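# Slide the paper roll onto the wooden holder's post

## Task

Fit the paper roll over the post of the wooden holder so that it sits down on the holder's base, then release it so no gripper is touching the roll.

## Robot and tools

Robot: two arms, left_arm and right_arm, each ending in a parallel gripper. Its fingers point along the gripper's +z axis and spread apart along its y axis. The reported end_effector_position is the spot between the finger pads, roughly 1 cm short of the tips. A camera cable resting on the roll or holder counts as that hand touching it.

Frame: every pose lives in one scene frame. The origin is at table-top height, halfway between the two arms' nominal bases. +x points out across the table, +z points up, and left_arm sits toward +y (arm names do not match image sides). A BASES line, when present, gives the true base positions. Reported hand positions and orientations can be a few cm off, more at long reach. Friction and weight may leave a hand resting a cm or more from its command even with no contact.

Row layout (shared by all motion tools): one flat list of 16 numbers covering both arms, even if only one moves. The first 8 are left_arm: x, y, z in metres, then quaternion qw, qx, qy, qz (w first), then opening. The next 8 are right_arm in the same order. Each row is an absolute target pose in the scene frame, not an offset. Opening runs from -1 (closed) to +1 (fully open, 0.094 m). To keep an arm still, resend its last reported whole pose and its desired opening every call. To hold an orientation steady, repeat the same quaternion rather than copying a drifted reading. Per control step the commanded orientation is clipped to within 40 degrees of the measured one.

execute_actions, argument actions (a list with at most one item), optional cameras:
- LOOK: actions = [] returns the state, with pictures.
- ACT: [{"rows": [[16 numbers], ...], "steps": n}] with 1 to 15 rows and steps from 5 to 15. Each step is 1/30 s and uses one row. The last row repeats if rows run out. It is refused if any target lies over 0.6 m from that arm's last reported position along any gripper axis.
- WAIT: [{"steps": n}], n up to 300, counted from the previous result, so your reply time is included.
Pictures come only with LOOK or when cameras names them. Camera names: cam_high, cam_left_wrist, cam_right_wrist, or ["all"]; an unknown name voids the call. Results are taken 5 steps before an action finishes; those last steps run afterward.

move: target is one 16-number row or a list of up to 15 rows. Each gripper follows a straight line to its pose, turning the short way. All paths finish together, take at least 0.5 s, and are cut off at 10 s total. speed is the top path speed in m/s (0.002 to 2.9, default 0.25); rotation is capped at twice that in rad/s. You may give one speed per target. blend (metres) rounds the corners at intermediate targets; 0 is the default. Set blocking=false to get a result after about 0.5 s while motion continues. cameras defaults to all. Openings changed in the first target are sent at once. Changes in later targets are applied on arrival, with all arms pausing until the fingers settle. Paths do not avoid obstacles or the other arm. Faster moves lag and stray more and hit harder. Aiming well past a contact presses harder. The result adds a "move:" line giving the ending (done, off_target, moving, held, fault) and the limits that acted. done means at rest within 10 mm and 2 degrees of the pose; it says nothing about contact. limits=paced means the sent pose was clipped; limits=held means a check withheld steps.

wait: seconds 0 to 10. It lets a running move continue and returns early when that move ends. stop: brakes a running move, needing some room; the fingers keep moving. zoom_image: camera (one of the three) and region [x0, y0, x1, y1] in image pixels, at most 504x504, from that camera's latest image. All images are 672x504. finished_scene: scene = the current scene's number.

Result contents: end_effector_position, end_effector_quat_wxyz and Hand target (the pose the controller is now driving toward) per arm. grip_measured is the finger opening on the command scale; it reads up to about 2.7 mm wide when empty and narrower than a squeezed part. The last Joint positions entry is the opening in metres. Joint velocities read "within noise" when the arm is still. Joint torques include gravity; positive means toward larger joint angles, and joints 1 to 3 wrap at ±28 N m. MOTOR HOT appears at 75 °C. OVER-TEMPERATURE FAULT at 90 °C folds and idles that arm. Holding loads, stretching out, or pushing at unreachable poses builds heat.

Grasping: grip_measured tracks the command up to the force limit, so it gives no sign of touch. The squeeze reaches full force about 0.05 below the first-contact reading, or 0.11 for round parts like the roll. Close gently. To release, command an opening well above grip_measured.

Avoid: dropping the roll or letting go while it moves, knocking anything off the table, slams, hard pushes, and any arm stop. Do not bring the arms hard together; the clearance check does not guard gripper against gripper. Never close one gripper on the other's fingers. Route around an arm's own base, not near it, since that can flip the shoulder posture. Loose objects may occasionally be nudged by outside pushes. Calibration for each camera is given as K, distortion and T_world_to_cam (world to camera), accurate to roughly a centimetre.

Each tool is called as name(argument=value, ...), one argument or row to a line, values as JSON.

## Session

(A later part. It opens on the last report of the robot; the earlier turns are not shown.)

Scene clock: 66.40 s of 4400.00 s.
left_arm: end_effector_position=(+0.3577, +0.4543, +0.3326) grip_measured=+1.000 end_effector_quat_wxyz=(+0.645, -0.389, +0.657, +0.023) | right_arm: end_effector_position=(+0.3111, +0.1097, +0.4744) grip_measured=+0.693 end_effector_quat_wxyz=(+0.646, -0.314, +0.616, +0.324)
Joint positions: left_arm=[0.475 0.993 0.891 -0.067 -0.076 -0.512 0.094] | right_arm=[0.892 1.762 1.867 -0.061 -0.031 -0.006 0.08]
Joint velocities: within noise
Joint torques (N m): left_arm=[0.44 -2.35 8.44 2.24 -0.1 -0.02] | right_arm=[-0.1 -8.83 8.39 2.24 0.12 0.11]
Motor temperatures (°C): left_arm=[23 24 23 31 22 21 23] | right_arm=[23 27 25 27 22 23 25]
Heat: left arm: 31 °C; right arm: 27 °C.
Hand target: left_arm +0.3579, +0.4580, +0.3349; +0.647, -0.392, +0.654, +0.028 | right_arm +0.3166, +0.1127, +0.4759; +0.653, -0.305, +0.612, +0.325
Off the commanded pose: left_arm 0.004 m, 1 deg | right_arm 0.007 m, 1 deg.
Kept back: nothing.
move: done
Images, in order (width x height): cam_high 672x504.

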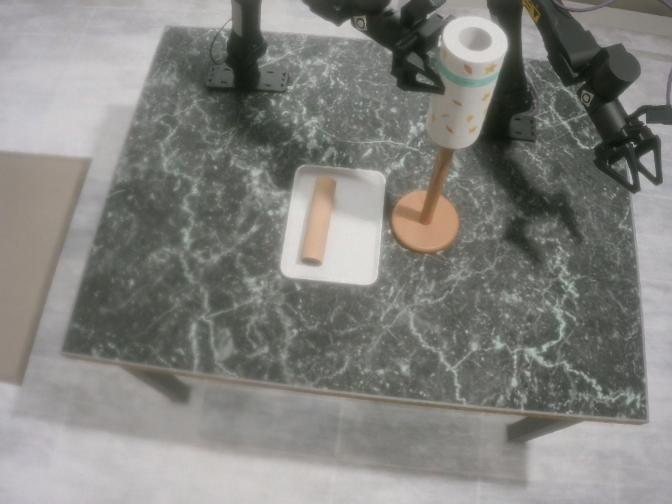

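move(
  target=[0.358, 0.458, 0.335, 0.6468, -0.3919, 0.6538, 0.0280, 1.0, 0.3130, 0.1125, 0.434, 0.64104, -0.31135, 0.62447, 0.31961, 0.5],
  speed=0.08,
  cameras=["cam_high"],
)

Scene clock: 68.80 s of 4400.00 s.
left_arm: end_effector_position=(+0.3577, +0.4543, +0.3326) grip_measured=+1.000 end_effector_quat_wxyz=(+0.645, -0.389, +0.657, +0.023) | right_arm: end_effector_position=(+0.3187, +0.1179, +0.4175) grip_measured=+0.693 end_effector_quat_wxyz=(+0.626, -0.322, +0.637, +0.313)
Joint positions: left_arm=[0.475 0.993 0.891 -0.067 -0.076 -0.512 0.094] | right_arm=[0.892 1.762 1.7 0.041 -0.026 -0.006 0.08]
Joint velocities: within noise
Joint torques (N m): left_arm=[0.43 -2.35 8.46 2.26 -0.11 -0.01] | right_arm=[0.43 -13.48 6.69 2.27 0.13 0.08]
Motor temperatures (°C): left_arm=[23 24 23 31 22 21 23] | right_arm=[23 27 25 27 22 23 25]
Heat: left arm: 31 °C; right arm: 27 °C.
Hand target: left_arm +0.3579, +0.4580, +0.3349; +0.647, -0.392, +0.654, +0.028 | right_arm +0.3131, +0.1124, +0.4339; +0.641, -0.311, +0.625, +0.320
Off the commanded pose: left_arm 0.004 m, 1 deg | right_arm 0.018 m, 3 deg.
Kept back: nothing.
move: off_target (right_arm)
Images, in order (width x height): cam_high 672x504.

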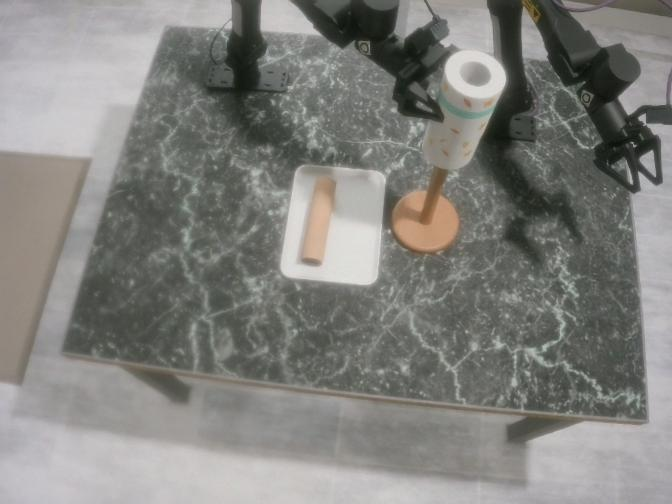

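zoom_image(
  camera="cam_high",
  region=[400, 35, 520, 185],
)

zoom_image(
  camera="cam_high",
  region=[400, 120, 500, 245],
)

Scaled by 3.360 from the camera's 672x504 image, which has a finer 960x720 frame.

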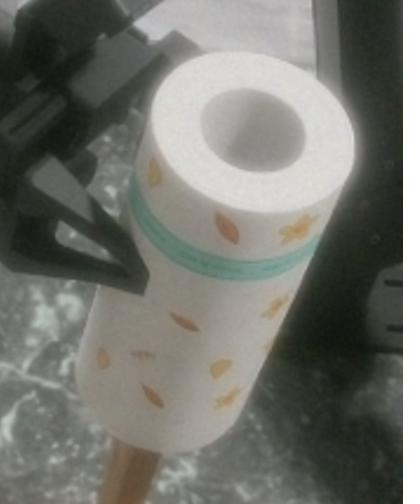

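Scaled by 4.032 from the camera's 672x504 image, which has a finer 960x720 frame.

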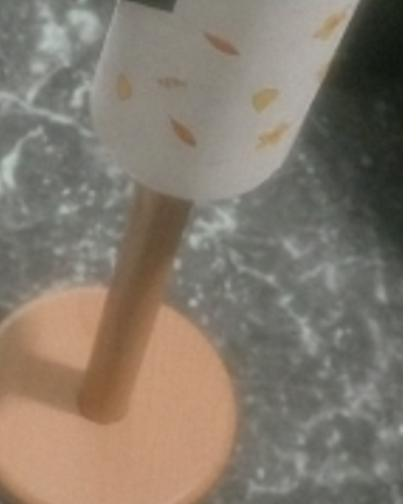

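move(
  target=[0.358, 0.458, 0.335, 0.6468, -0.3919, 0.6538, 0.0280, 1.0, 0.3160, 0.1170, 0.30, 0.63940, -0.31219, 0.62615, 0.31880, 0.5],
  speed=0.1,
  cameras=["cam_high"],
)

Scene clock: 73.20 s of 4400.00 s.
left_arm: end_effector_position=(+0.3577, +0.4543, +0.3326) grip_measured=+1.000 end_effector_quat_wxyz=(+0.645, -0.389, +0.657, +0.023) | right_arm: end_effector_position=(+0.3157, +0.1136, +0.3113) grip_measured=+0.693 end_effector_quat_wxyz=(+0.641, -0.315, +0.623, +0.319)
Joint positions: left_arm=[0.475 0.993 0.891 -0.067 -0.076 -0.512 0.094] | right_arm=[0.892 1.767 1.235 0.557 -0.025 -0.006 0.08]
Joint velocities: within noise
Joint torques (N m): left_arm=[0.4 -2.26 8.5 2.24 -0.11 -0.02] | right_arm=[0.57 -8.96 6.23 2.26 0.14 0.09]
Motor temperatures (°C): left_arm=[23 24 23 32 22 21 23] | right_arm=[23 27 25 28 22 23 26]
Heat: left arm: 32 °C; right arm: 28 °C.
Hand target: left_arm +0.3579, +0.4580, +0.3349; +0.647, -0.392, +0.654, +0.028 | right_arm +0.3159, +0.1167, +0.2999; +0.639, -0.312, +0.627, +0.319
Off the commanded pose: left_arm 0.004 m, 1 deg | right_arm 0.012 m, 1 deg.
Kept back: nothing.
move: off_target (right_arm)
Images, in order (width x height): cam_high 672x504.

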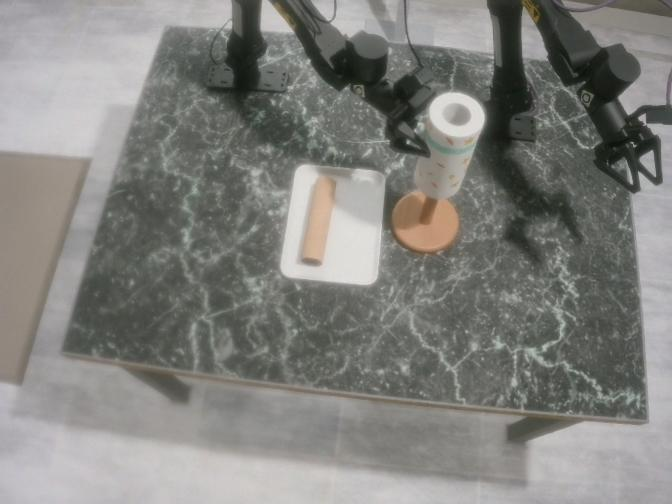

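zoom_image(
  camera="cam_high",
  region=[380, 80, 500, 255],
)

Scaled by 2.880 from the camera's 672x504 image, which has a finer 960x720 frame.

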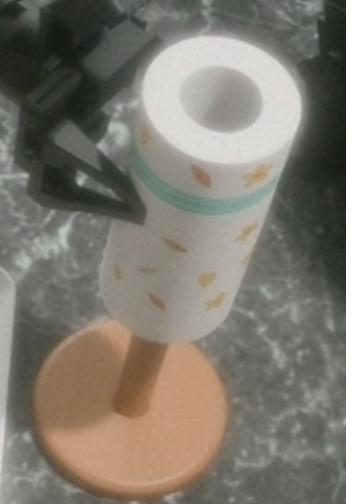

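move(
  target=[0.358, 0.458, 0.335, 0.6468, -0.3919, 0.6538, 0.0280, 1.0, 0.3163, 0.1160, 0.188, 0.63940, -0.31219, 0.62615, 0.31880, 0.5],
  speed=0.1,
  cameras=["cam_high"],
)

Scene clock: 76.20 s of 4400.00 s.
left_arm: end_effector_position=(+0.3577, +0.4543, +0.3326) grip_measured=+1.000 end_effector_quat_wxyz=(+0.645, -0.389, +0.657, +0.023) | right_arm: end_effector_position=(+0.3173, +0.1157, +0.1960) grip_measured=+0.693 end_effector_quat_wxyz=(+0.639, -0.316, +0.625, +0.318)
Joint positions: left_arm=[0.475 0.993 0.891 -0.067 -0.076 -0.512 0.094] | right_arm=[0.892 1.992 1.02 0.992 -0.025 -0.006 0.08]
Joint velocities: within noise
Joint torques (N m): left_arm=[0.35 -2.36 8.46 2.25 -0.1 -0.03] | right_arm=[0.35 -10.06 5.57 2.26 0.11 0.09]
Motor temperatures (°C): left_arm=[23 24 23 32 22 21 23] | right_arm=[23 27 25 29 22 23 26]
Heat: left arm: 32 °C; right arm: 29 °C.
Hand target: left_arm +0.3579, +0.4580, +0.3349; +0.647, -0.392, +0.654, +0.028 | right_arm +0.3163, +0.1159, +0.1880; +0.639, -0.312, +0.626, +0.319
Off the commanded pose: left_arm 0.004 m, 1 deg | right_arm 0.008 m, 0 deg.
Kept back: nothing.
move: done
Images, in order (width x height): cam_high 672x504.

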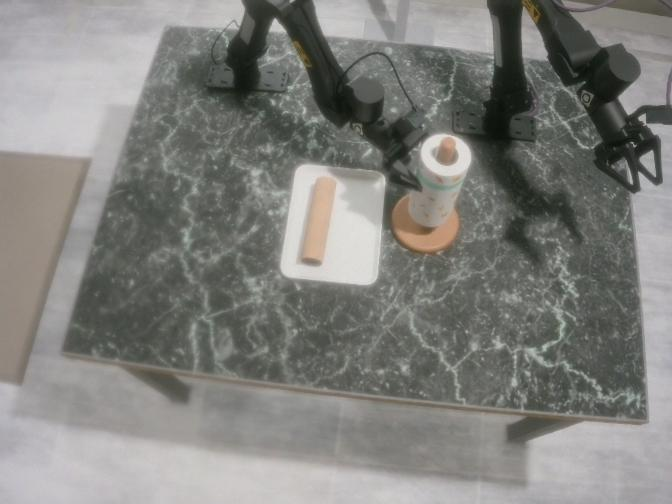

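zoom_image(
  camera="cam_high",
  region=[380, 115, 500, 265],
)

Scaled by 3.360 from the camera's 672x504 image, which has a finer 960x720 frame.

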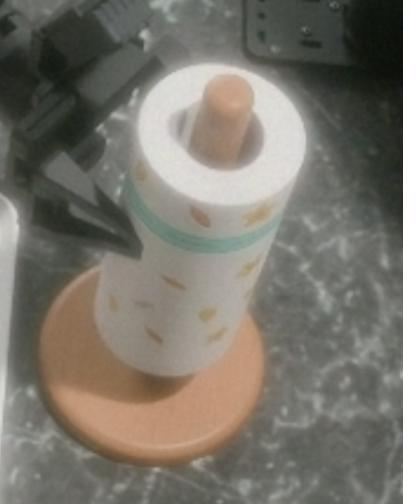

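move(
  target=[0.358, 0.458, 0.335, 0.6468, -0.3919, 0.6538, 0.0280, 1.0, 0.3170, 0.1168, 0.146, 0.63940, -0.31219, 0.62615, 0.31880, 0.5],
  speed=0.05,
  cameras=["cam_high", "cam_right_wrist"],
)

Scene clock: 78.20 s of 4400.00 s.
left_arm: end_effector_position=(+0.3577, +0.4543, +0.3326) grip_measured=+1.000 end_effector_quat_wxyz=(+0.645, -0.389, +0.657, +0.023) | right_arm: end_effector_position=(+0.3188, +0.1175, +0.1564) grip_measured=+0.693 end_effector_quat_wxyz=(+0.641, -0.315, +0.623, +0.319)
Joint positions: left_arm=[0.475 0.993 0.891 -0.067 -0.076 -0.512 0.094] | right_arm=[0.892 2.116 0.998 1.142 -0.025 -0.006 0.08]
Joint velocities: within noise
Joint torques (N m): left_arm=[0.42 -2.36 8.46 2.27 -0.11 -0.01] | right_arm=[0.35 -10.18 4.75 2.27 0.11 0.07]
Motor temperatures (°C): left_arm=[23 24 23 32 22 21 23] | right_arm=[23 27 24 29 22 23 26]
Heat: left arm: 32 °C; right arm: 29 °C.
Hand target: left_arm +0.3579, +0.4580, +0.3349; +0.647, -0.392, +0.654, +0.028 | right_arm +0.3170, +0.1166, +0.1461; +0.639, -0.312, +0.626, +0.319
Off the commanded pose: left_arm 0.004 m, 1 deg | right_arm 0.011 m, 0 deg.
Kept back: nothing.
move: off_target (right_arm)
camera_calibration:
cam_right_wrist: T_world_to_cam=[[0.807732, -0.575345, 0.128635, -0.210781], [-0.172395, -0.43916, -0.881713, 0.268202], [0.563781, 0.690012, -0.45391, -0.0858843], [0, 0, 0, 1]] pos_world=[0.264911, 0.0557726, 0.224607]
Images, in order (width x height): cam_high 672x504, cam_right_wrist 672x504.

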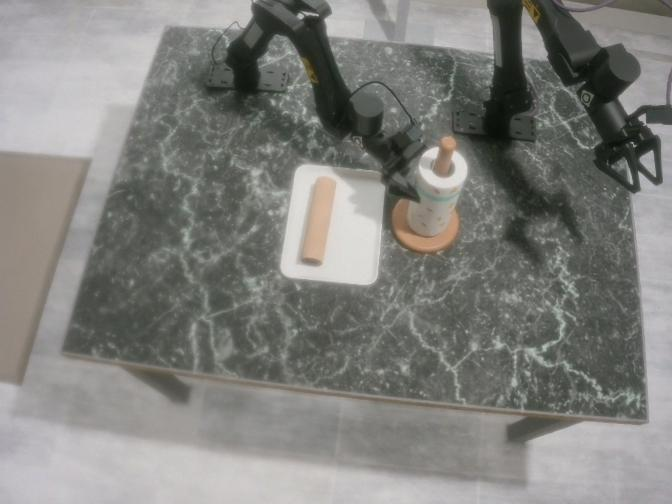

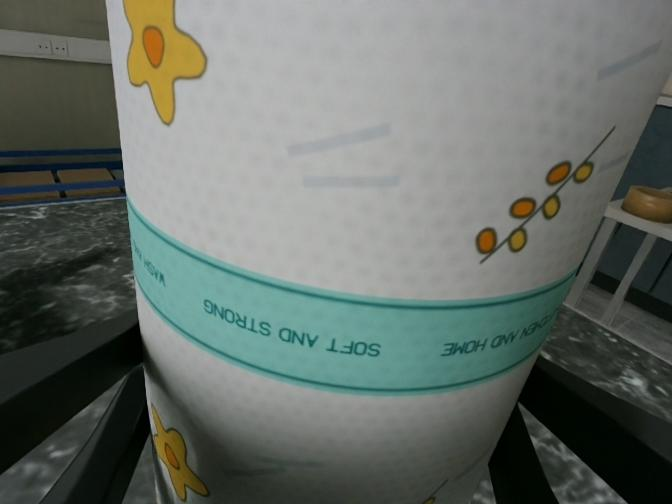

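zoom_image(
  camera="cam_high",
  region=[380, 125, 500, 265],
)

Scaled by 3.600 from the camera's 672x504 image, which has a finer 960x720 frame.

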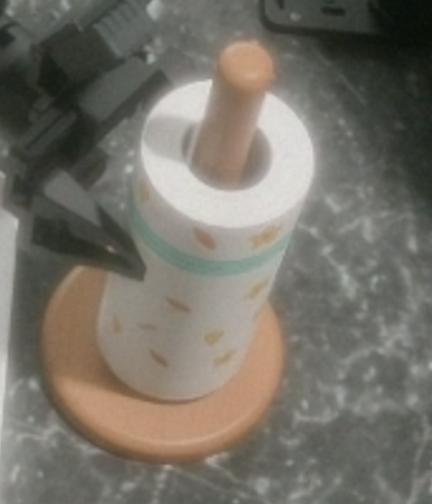

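move(
  target=[0.358, 0.458, 0.335, 0.6468, -0.3919, 0.6538, 0.0280, 1.0, 0.3165, 0.1162, 0.132, 0.63940, -0.31219, 0.62615, 0.31880, 0.5],
  speed=0.04,
  cameras=["cam_high"],
)

Scene clock: 79.33 s of 4400.00 s.
left_arm: end_effector_position=(+0.3577, +0.4543, +0.3326) grip_measured=+1.000 end_effector_quat_wxyz=(+0.645, -0.389, +0.657, +0.023) | right_arm: end_effector_position=(+0.3193, +0.1182, +0.1483) grip_measured=+0.693 end_effector_quat_wxyz=(+0.645, -0.313, +0.619, +0.321)
Joint positions: left_arm=[0.475 0.993 0.891 -0.067 -0.076 -0.512 0.094] | right_arm=[0.892 2.154 0.998 1.195 -0.025 -0.006 0.08]
Joint velocities: within noise
Joint torques (N m): left_arm=[0.42 -2.35 8.51 2.26 -0.11 -0.02] | right_arm=[0.35 -9.94 3.95 2.24 0.11 0.1]
Motor temperatures (°C): left_arm=[23 24 23 32 22 21 23] | right_arm=[23 27 24 29 22 23 26]
Heat: left arm: 32 °C; right arm: 29 °C.
Hand target: left_arm +0.3579, +0.4580, +0.3349; +0.647, -0.392, +0.654, +0.028 | right_arm +0.3165, +0.1160, +0.1322; +0.639, -0.312, +0.626, +0.319
Off the commanded pose: left_arm 0.004 m, 1 deg | right_arm 0.017 m, 1 deg.
Kept back: nothing.
move: off_target (right_arm)
Images, in order (width x height): cam_high 672x504.

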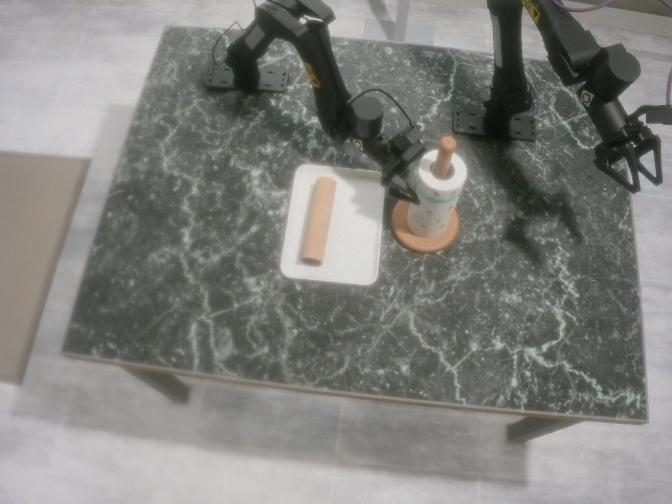

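zoom_image(
  camera="cam_high",
  region=[380, 125, 500, 265],
)

Scaled by 3.600 from the camera's 672x504 image, which has a finer 960x720 frame.

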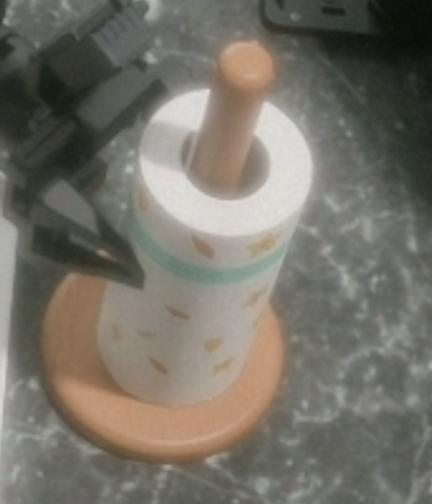

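move(
  target=[0.358, 0.458, 0.335, 0.6468, -0.3919, 0.6538, 0.0280, 1.0, 0.3160, 0.1155, 0.122, 0.63940, -0.31219, 0.62615, 0.31880, 0.5],
  speed=0.04,
  cameras=["cam_high"],
)

Scene clock: 80.77 s of 4400.00 s.
left_arm: end_effector_position=(+0.3577, +0.4543, +0.3326) grip_measured=+1.000 end_effector_quat_wxyz=(+0.645, -0.389, +0.657, +0.023) | right_arm: end_effector_position=(+0.3182, +0.1169, +0.1475) grip_measured=+0.693 end_effector_quat_wxyz=(+0.654, -0.308, +0.609, +0.325)
Joint positions: left_arm=[0.475 0.993 0.891 -0.067 -0.076 -0.512 0.094] | right_arm=[0.892 2.178 0.989 1.257 -0.025 -0.006 0.08]
Joint velocities: within noise
Joint torques (N m): left_arm=[0.43 -2.32 8.46 2.26 -0.11 -0.02] | right_arm=[0.35 -9.25 3.88 1.94 0.11 0.08]
Motor temperatures (°C): left_arm=[23 24 23 32 22 21 23] | right_arm=[23 27 24 29 22 23 26]
Heat: left arm: 32 °C; right arm: 29 °C.
Hand target: left_arm +0.3579, +0.4580, +0.3349; +0.647, -0.392, +0.654, +0.028 | right_arm +0.3157, +0.1149, +0.1224; +0.639, -0.312, +0.626, +0.319
Off the commanded pose: left_arm 0.004 m, 1 deg | right_arm 0.026 m, 3 deg.
Kept back: nothing.
move: off_target (right_arm)
Images, in order (width x height): cam_high 672x504.

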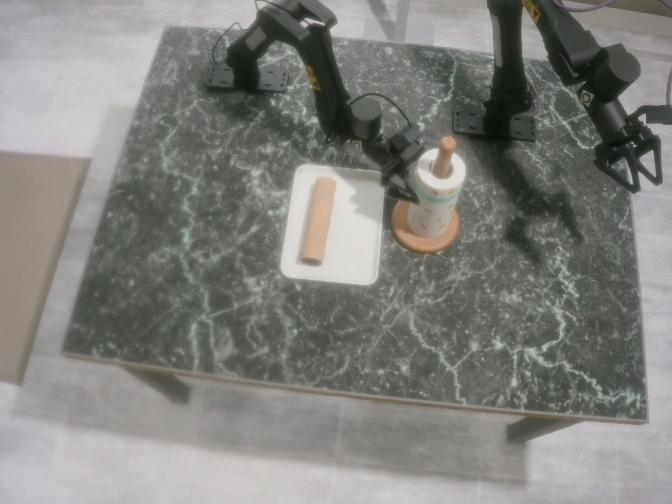

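move(
  target=[0.358, 0.458, 0.335, 0.6468, -0.3919, 0.6538, 0.0280, 1.0, 0.3175, 0.1165, 0.148, 0.63722, -0.31330, 0.62838, 0.31771, 0.5],
  speed=0.05,
  cameras=["cam_high"],
)

Scene clock: 82.63 s of 4400.00 s.
left_arm: end_effector_position=(+0.3577, +0.4543, +0.3326) grip_measured=+1.000 end_effector_quat_wxyz=(+0.645, -0.389, +0.657, +0.023) | right_arm: end_effector_position=(+0.3182, +0.1168, +0.1459) grip_measured=+0.693 end_effector_quat_wxyz=(+0.647, -0.312, +0.617, +0.322)
Joint positions: left_arm=[0.475 0.993 0.891 -0.067 -0.076 -0.512 0.094] | right_arm=[0.892 2.163 0.989 1.22 -0.025 -0.006 0.08]
Joint velocities: within noise
Joint torques (N m): left_arm=[0.34 -2.32 8.42 2.26 -0.11 -0.01] | right_arm=[0.24 -15.56 5.42 1.28 0.09 0.09]
Motor temperatures (°C): left_arm=[23 24 23 32 22 21 23] | right_arm=[23 27 24 29 22 23 26]
Heat: left arm: 32 °C; right arm: 29 °C.
Hand target: left_arm +0.3579, +0.4580, +0.3349; +0.647, -0.392, +0.654, +0.028 | right_arm +0.3174, +0.1162, +0.1479; +0.638, -0.313, +0.628, +0.318
Off the commanded pose: left_arm 0.004 m, 1 deg | right_arm 0.002 m, 2 deg.
Kept back: nothing.
move: done
Images, in order (width x height): cam_high 672x504.

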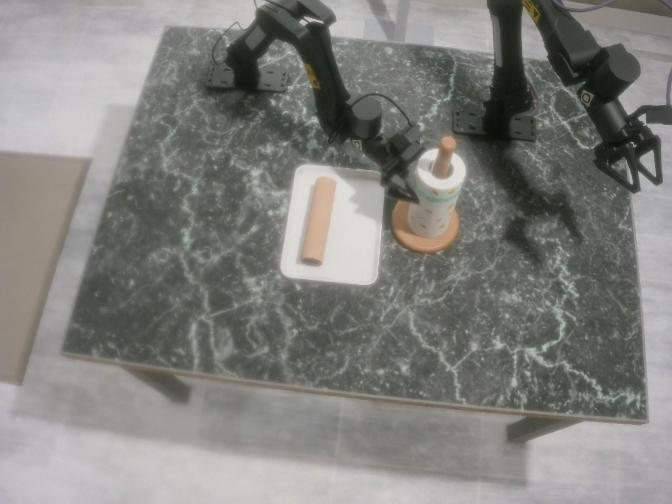

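execute_actions(
  actions=[
    {"rows": [[0.358, 0.458, 0.335, 0.6468, -0.3919, 0.6538, 0.0280, 1.0, 0.3175, 0.1165, 0.148, 0.63722, -0.31330, 0.62838, 0.31771, 0.62], [0.358, 0.458, 0.335, 0.6468, -0.3919, 0.6538, 0.0280, 1.0, 0.3175, 0.1165, 0.148, 0.63722, -0.31330, 0.62838, 0.31771, 0.66], [0.358, 0.458, 0.335, 0.6468, -0.3919, 0.6538, 0.0280, 1.0, 0.3175, 0.1165, 0.148, 0.63722, -0.31330, 0.62838, 0.31771, 0.69], [0.358, 0.458, 0.335, 0.6468, -0.3919, 0.6538, 0.0280, 1.0, 0.3175, 0.1165, 0.148, 0.63722, -0.31330, 0.62838, 0.31771, 0.72], [0.358, 0.458, 0.335, 0.6468, -0.3919, 0.6538, 0.0280, 1.0, 0.3175, 0.1165, 0.148, 0.63722, -0.31330, 0.62838, 0.31771, 0.75], [0.358, 0.458, 0.335, 0.6468, -0.3919, 0.6538, 0.0280, 1.0, 0.3175, 0.1165, 0.148, 0.63722, -0.31330, 0.62838, 0.31771, 0.78], [0.358, 0.458, 0.335, 0.6468, -0.3919, 0.6538, 0.0280, 1.0, 0.3175, 0.1165, 0.148, 0.63722, -0.31330, 0.62838, 0.31771, 0.81], [0.358, 0.458, 0.335, 0.6468, -0.3919, 0.6538, 0.0280, 1.0, 0.3175, 0.1165, 0.148, 0.63722, -0.31330, 0.62838, 0.31771, 0.84], [0.358, 0.458, 0.335, 0.6468, -0.3919, 0.6538, 0.0280, 1.0, 0.3175, 0.1165, 0.148, 0.63722, -0.31330, 0.62838, 0.31771, 0.87], [0.358, 0.458, 0.335, 0.6468, -0.3919, 0.6538, 0.0280, 1.0, 0.3175, 0.1165, 0.148, 0.63722, -0.31330, 0.62838, 0.31771, 0.90], [0.358, 0.458, 0.335, 0.6468, -0.3919, 0.6538, 0.0280, 1.0, 0.3175, 0.1165, 0.148, 0.63722, -0.31330, 0.62838, 0.31771, 0.93], [0.358, 0.458, 0.335, 0.6468, -0.3919, 0.6538, 0.0280, 1.0, 0.3175, 0.1165, 0.148, 0.63722, -0.31330, 0.62838, 0.31771, 0.96], [0.358, 0.458, 0.335, 0.6468, -0.3919, 0.6538, 0.0280, 1.0, 0.3175, 0.1165, 0.148, 0.63722, -0.31330, 0.62838, 0.31771, 1.0]], "steps": 15},
  ],
  cameras=[],
)

execute_actions(
  actions=[],
  cameras=["cam_high", "cam_right_wrist"],
)

Scene clock: 83.63 s of 4400.00 s.
left_arm: end_effector_position=(+0.3577, +0.4543, +0.3326) grip_measured=+1.000 end_effector_quat_wxyz=(+0.645, -0.389, +0.657, +0.023) | right_arm: end_effector_position=(+0.3182, +0.1168, +0.1458) grip_measured=+0.881 end_effector_quat_wxyz=(+0.647, -0.312, +0.617, +0.322)
Joint positions: left_arm=[0.475 0.993 0.891 -0.067 -0.076 -0.512 0.094] | right_arm=[0.892 2.163 0.989 1.218 -0.025 -0.006 0.088]
Joint velocities: left_arm=[within noise] | right_arm=[0.012 -0.032 -0.007 -0.022 -0.037 -0.037 0.039]
Joint torques (N m): left_arm=[0.44 -2.35 8.49 2.25 -0.11 -0.01] | right_arm=[0.2 -15.45 5.39 1.31 0.08 0.07]
Motor temperatures (°C): left_arm=[23 24 23 32 22 21 23] | right_arm=[23 27 24 29 22 23 26]
Heat: left arm: 32 °C; right arm: 29 °C.
Steps of this call (1-20: nothing new was sent; 21-30: this action's first 10). Readings (end_effector_position of left_arm | right_arm):
21: (+0.3577, +0.4543, +0.3326) | (+0.3182, +0.1168, +0.1457)
22: (+0.3577, +0.4543, +0.3326) | (+0.3182, +0.1168, +0.1457)
24: (+0.3577, +0.4543, +0.3326) | (+0.3182, +0.1168, +0.1457)
28: (+0.3577, +0.4543, +0.3326) | (+0.3182, +0.1168, +0.1459)
30: the state above
No camera images: "cameras" was empty.

Scene clock: 83.80 s of 4400.00 s.
left_arm: end_effector_position=(+0.3577, +0.4543, +0.3326) grip_measured=+1.000 end_effector_quat_wxyz=(+0.645, -0.389, +0.657, +0.023) | right_arm: end_effector_position=(+0.3184, +0.1170, +0.1382) grip_measured=+0.997 end_effector_quat_wxyz=(+0.637, -0.317, +0.627, +0.317)
Joint positions: left_arm=[0.475 0.993 0.891 -0.067 -0.076 -0.512 0.094] | right_arm=[0.892 2.163 0.989 1.187 -0.025 -0.006 0.094]
Joint velocities: left_arm=[within noise] | right_arm=[-0.002 -0.012 0.002 -0.168 0.066 -0.022 0.004]
Joint torques (N m): left_arm=[0.42 -2.29 8.47 2.25 -0.11 -0.02] | right_arm=[0.23 -15.51 5.48 1.86 0.07 0.09]
Motor temperatures (°C): left_arm=[23 24 23 32 22 21 23] | right_arm=[23 27 24 29 22 23 26]
Heat: left arm: 32 °C; right arm: 29 °C.
Hand target: left_arm +0.3579, +0.4580, +0.3349; +0.647, -0.392, +0.654, +0.028 | right_arm +0.3175, +0.1164, +0.1479; +0.638, -0.313, +0.628, +0.318
Off the commanded pose: left_arm 0.004 m, 1 deg | right_arm 0.010 m, 0 deg.
Steps of this call (1-5: your previous action's last 5). Readings (end_effector_position of left_arm | right_arm):
1: (+0.3577, +0.4543, +0.3326) | (+0.3182, +0.1168, +0.1453)
2: (+0.3577, +0.4543, +0.3326) | (+0.3183, +0.1169, +0.1441)
4: (+0.3577, +0.4543, +0.3326) | (+0.3183, +0.1170, +0.1398)
5: the state above
camera_calibration:
cam_right_wrist: T_world_to_cam=[[0.808632, -0.574197, 0.12811, -0.208776], [-0.17861, -0.447085, -0.876478, 0.254033], [0.560547, 0.685866, -0.464085, -0.0906553], [0, 0, 0, 1]] pos_world=[0.265012, 0.0558737, 0.207329]
Images, in order (width x height): cam_high 672x504, cam_right_wrist 672x504.

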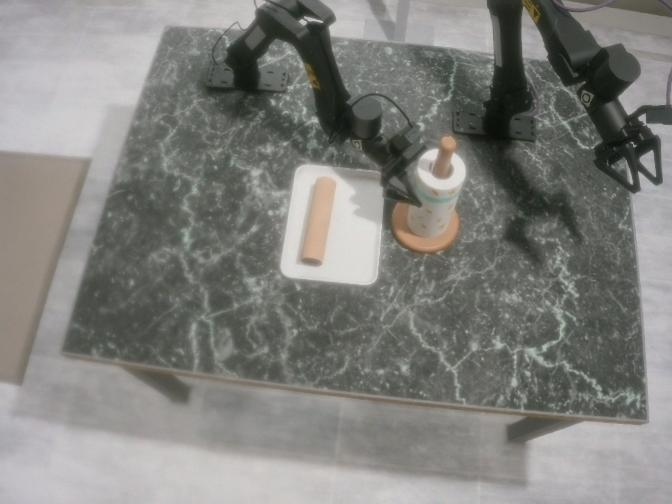

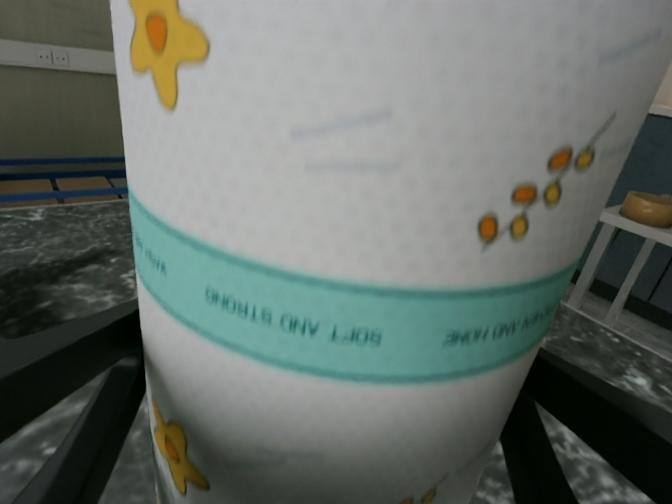

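move(
  target=[0.358, 0.458, 0.335, 0.6468, -0.3919, 0.6538, 0.0280, 1.0, 0.2296, 0.0076, 0.160, 0.63722, -0.31330, 0.62838, 0.31771, 1.0],
  speed=0.15,
  cameras=["cam_high", "cam_right_wrist"],
)

Scene clock: 85.57 s of 4400.00 s.
left_arm: end_effector_position=(+0.3577, +0.4543, +0.3326) grip_measured=+1.000 end_effector_quat_wxyz=(+0.645, -0.389, +0.657, +0.023) | right_arm: end_effector_position=(+0.2334, +0.0108, +0.1488) grip_measured=+0.998 end_effector_quat_wxyz=(+0.627, -0.322, +0.636, +0.313)
Joint positions: left_arm=[0.475 0.993 0.891 -0.067 -0.076 -0.512 0.094] | right_arm=[0.896 1.752 0.409 1.327 -0.021 -0.006 0.094]
Joint velocities: within noise
Joint torques (N m): left_arm=[0.39 -2.26 8.47 2.24 -0.12 -0.01] | right_arm=[0.68 -10.44 3.38 2.1 0.15 0.08]
Motor temperatures (°C): left_arm=[23 24 23 32 22 21 23] | right_arm=[23 27 24 29 22 23 26]
Heat: left arm: 32 °C; right arm: 29 °C.
Hand target: left_arm +0.3579, +0.4580, +0.3349; +0.647, -0.392, +0.654, +0.028 | right_arm +0.2298, +0.0078, +0.1597; +0.637, -0.313, +0.628, +0.318
Off the commanded pose: left_arm 0.004 m, 1 deg | right_arm 0.012 m, 2 deg.
Kept back: nothing.
move: off_target (right_arm)
camera_calibration:
cam_right_wrist: T_world_to_cam=[[0.811461, -0.570523, 0.126628, -0.202917], [-0.194367, -0.467814, -0.86219, 0.202483], [0.551137, 0.675021, -0.490504, 0.0410038], [0, 0, 0, 1]] pos_world=[0.181417, -0.0487229, 0.220387]
Images, in order (width x height): cam_high 672x504, cam_right_wrist 672x504.

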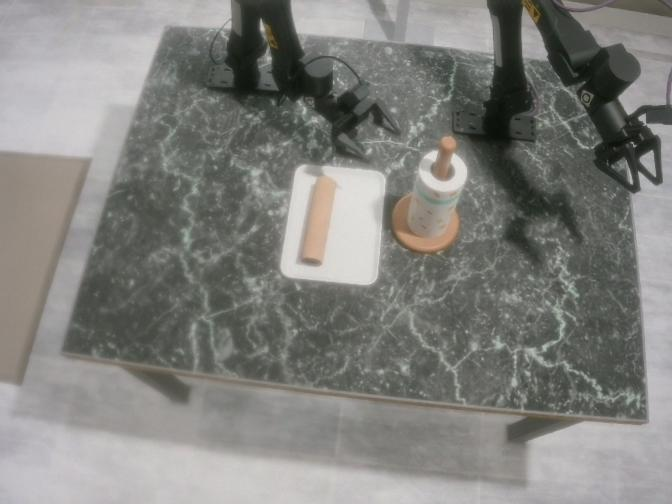

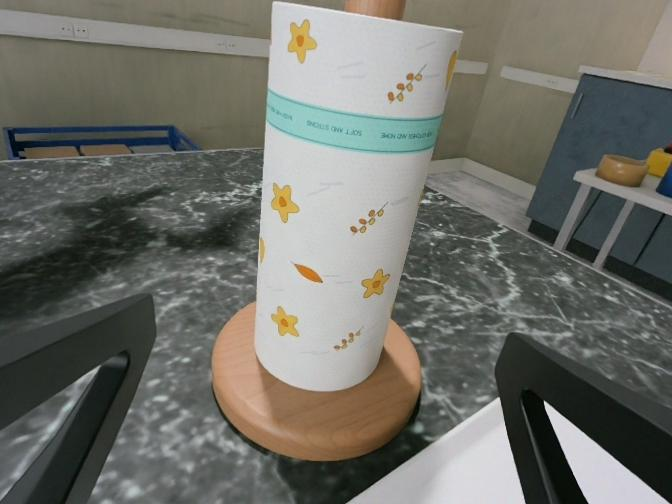

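zoom_image(
  camera="cam_right_wrist",
  region=[190, 230, 450, 480],
)

Scaled by 1.938 from the camera's 672x504 image, which has a finer 960x720 frame.

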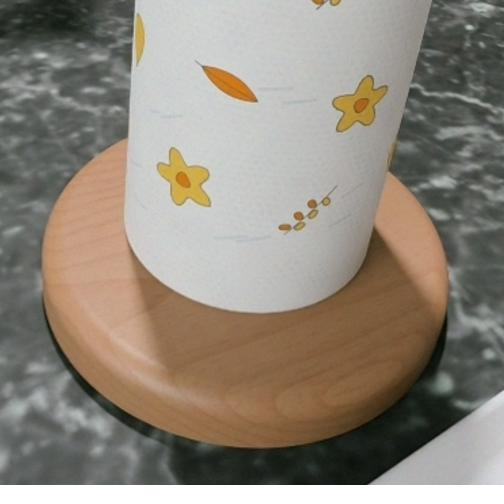

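finished_scene(
  scene=1,
)

The scene is finished: the task was done.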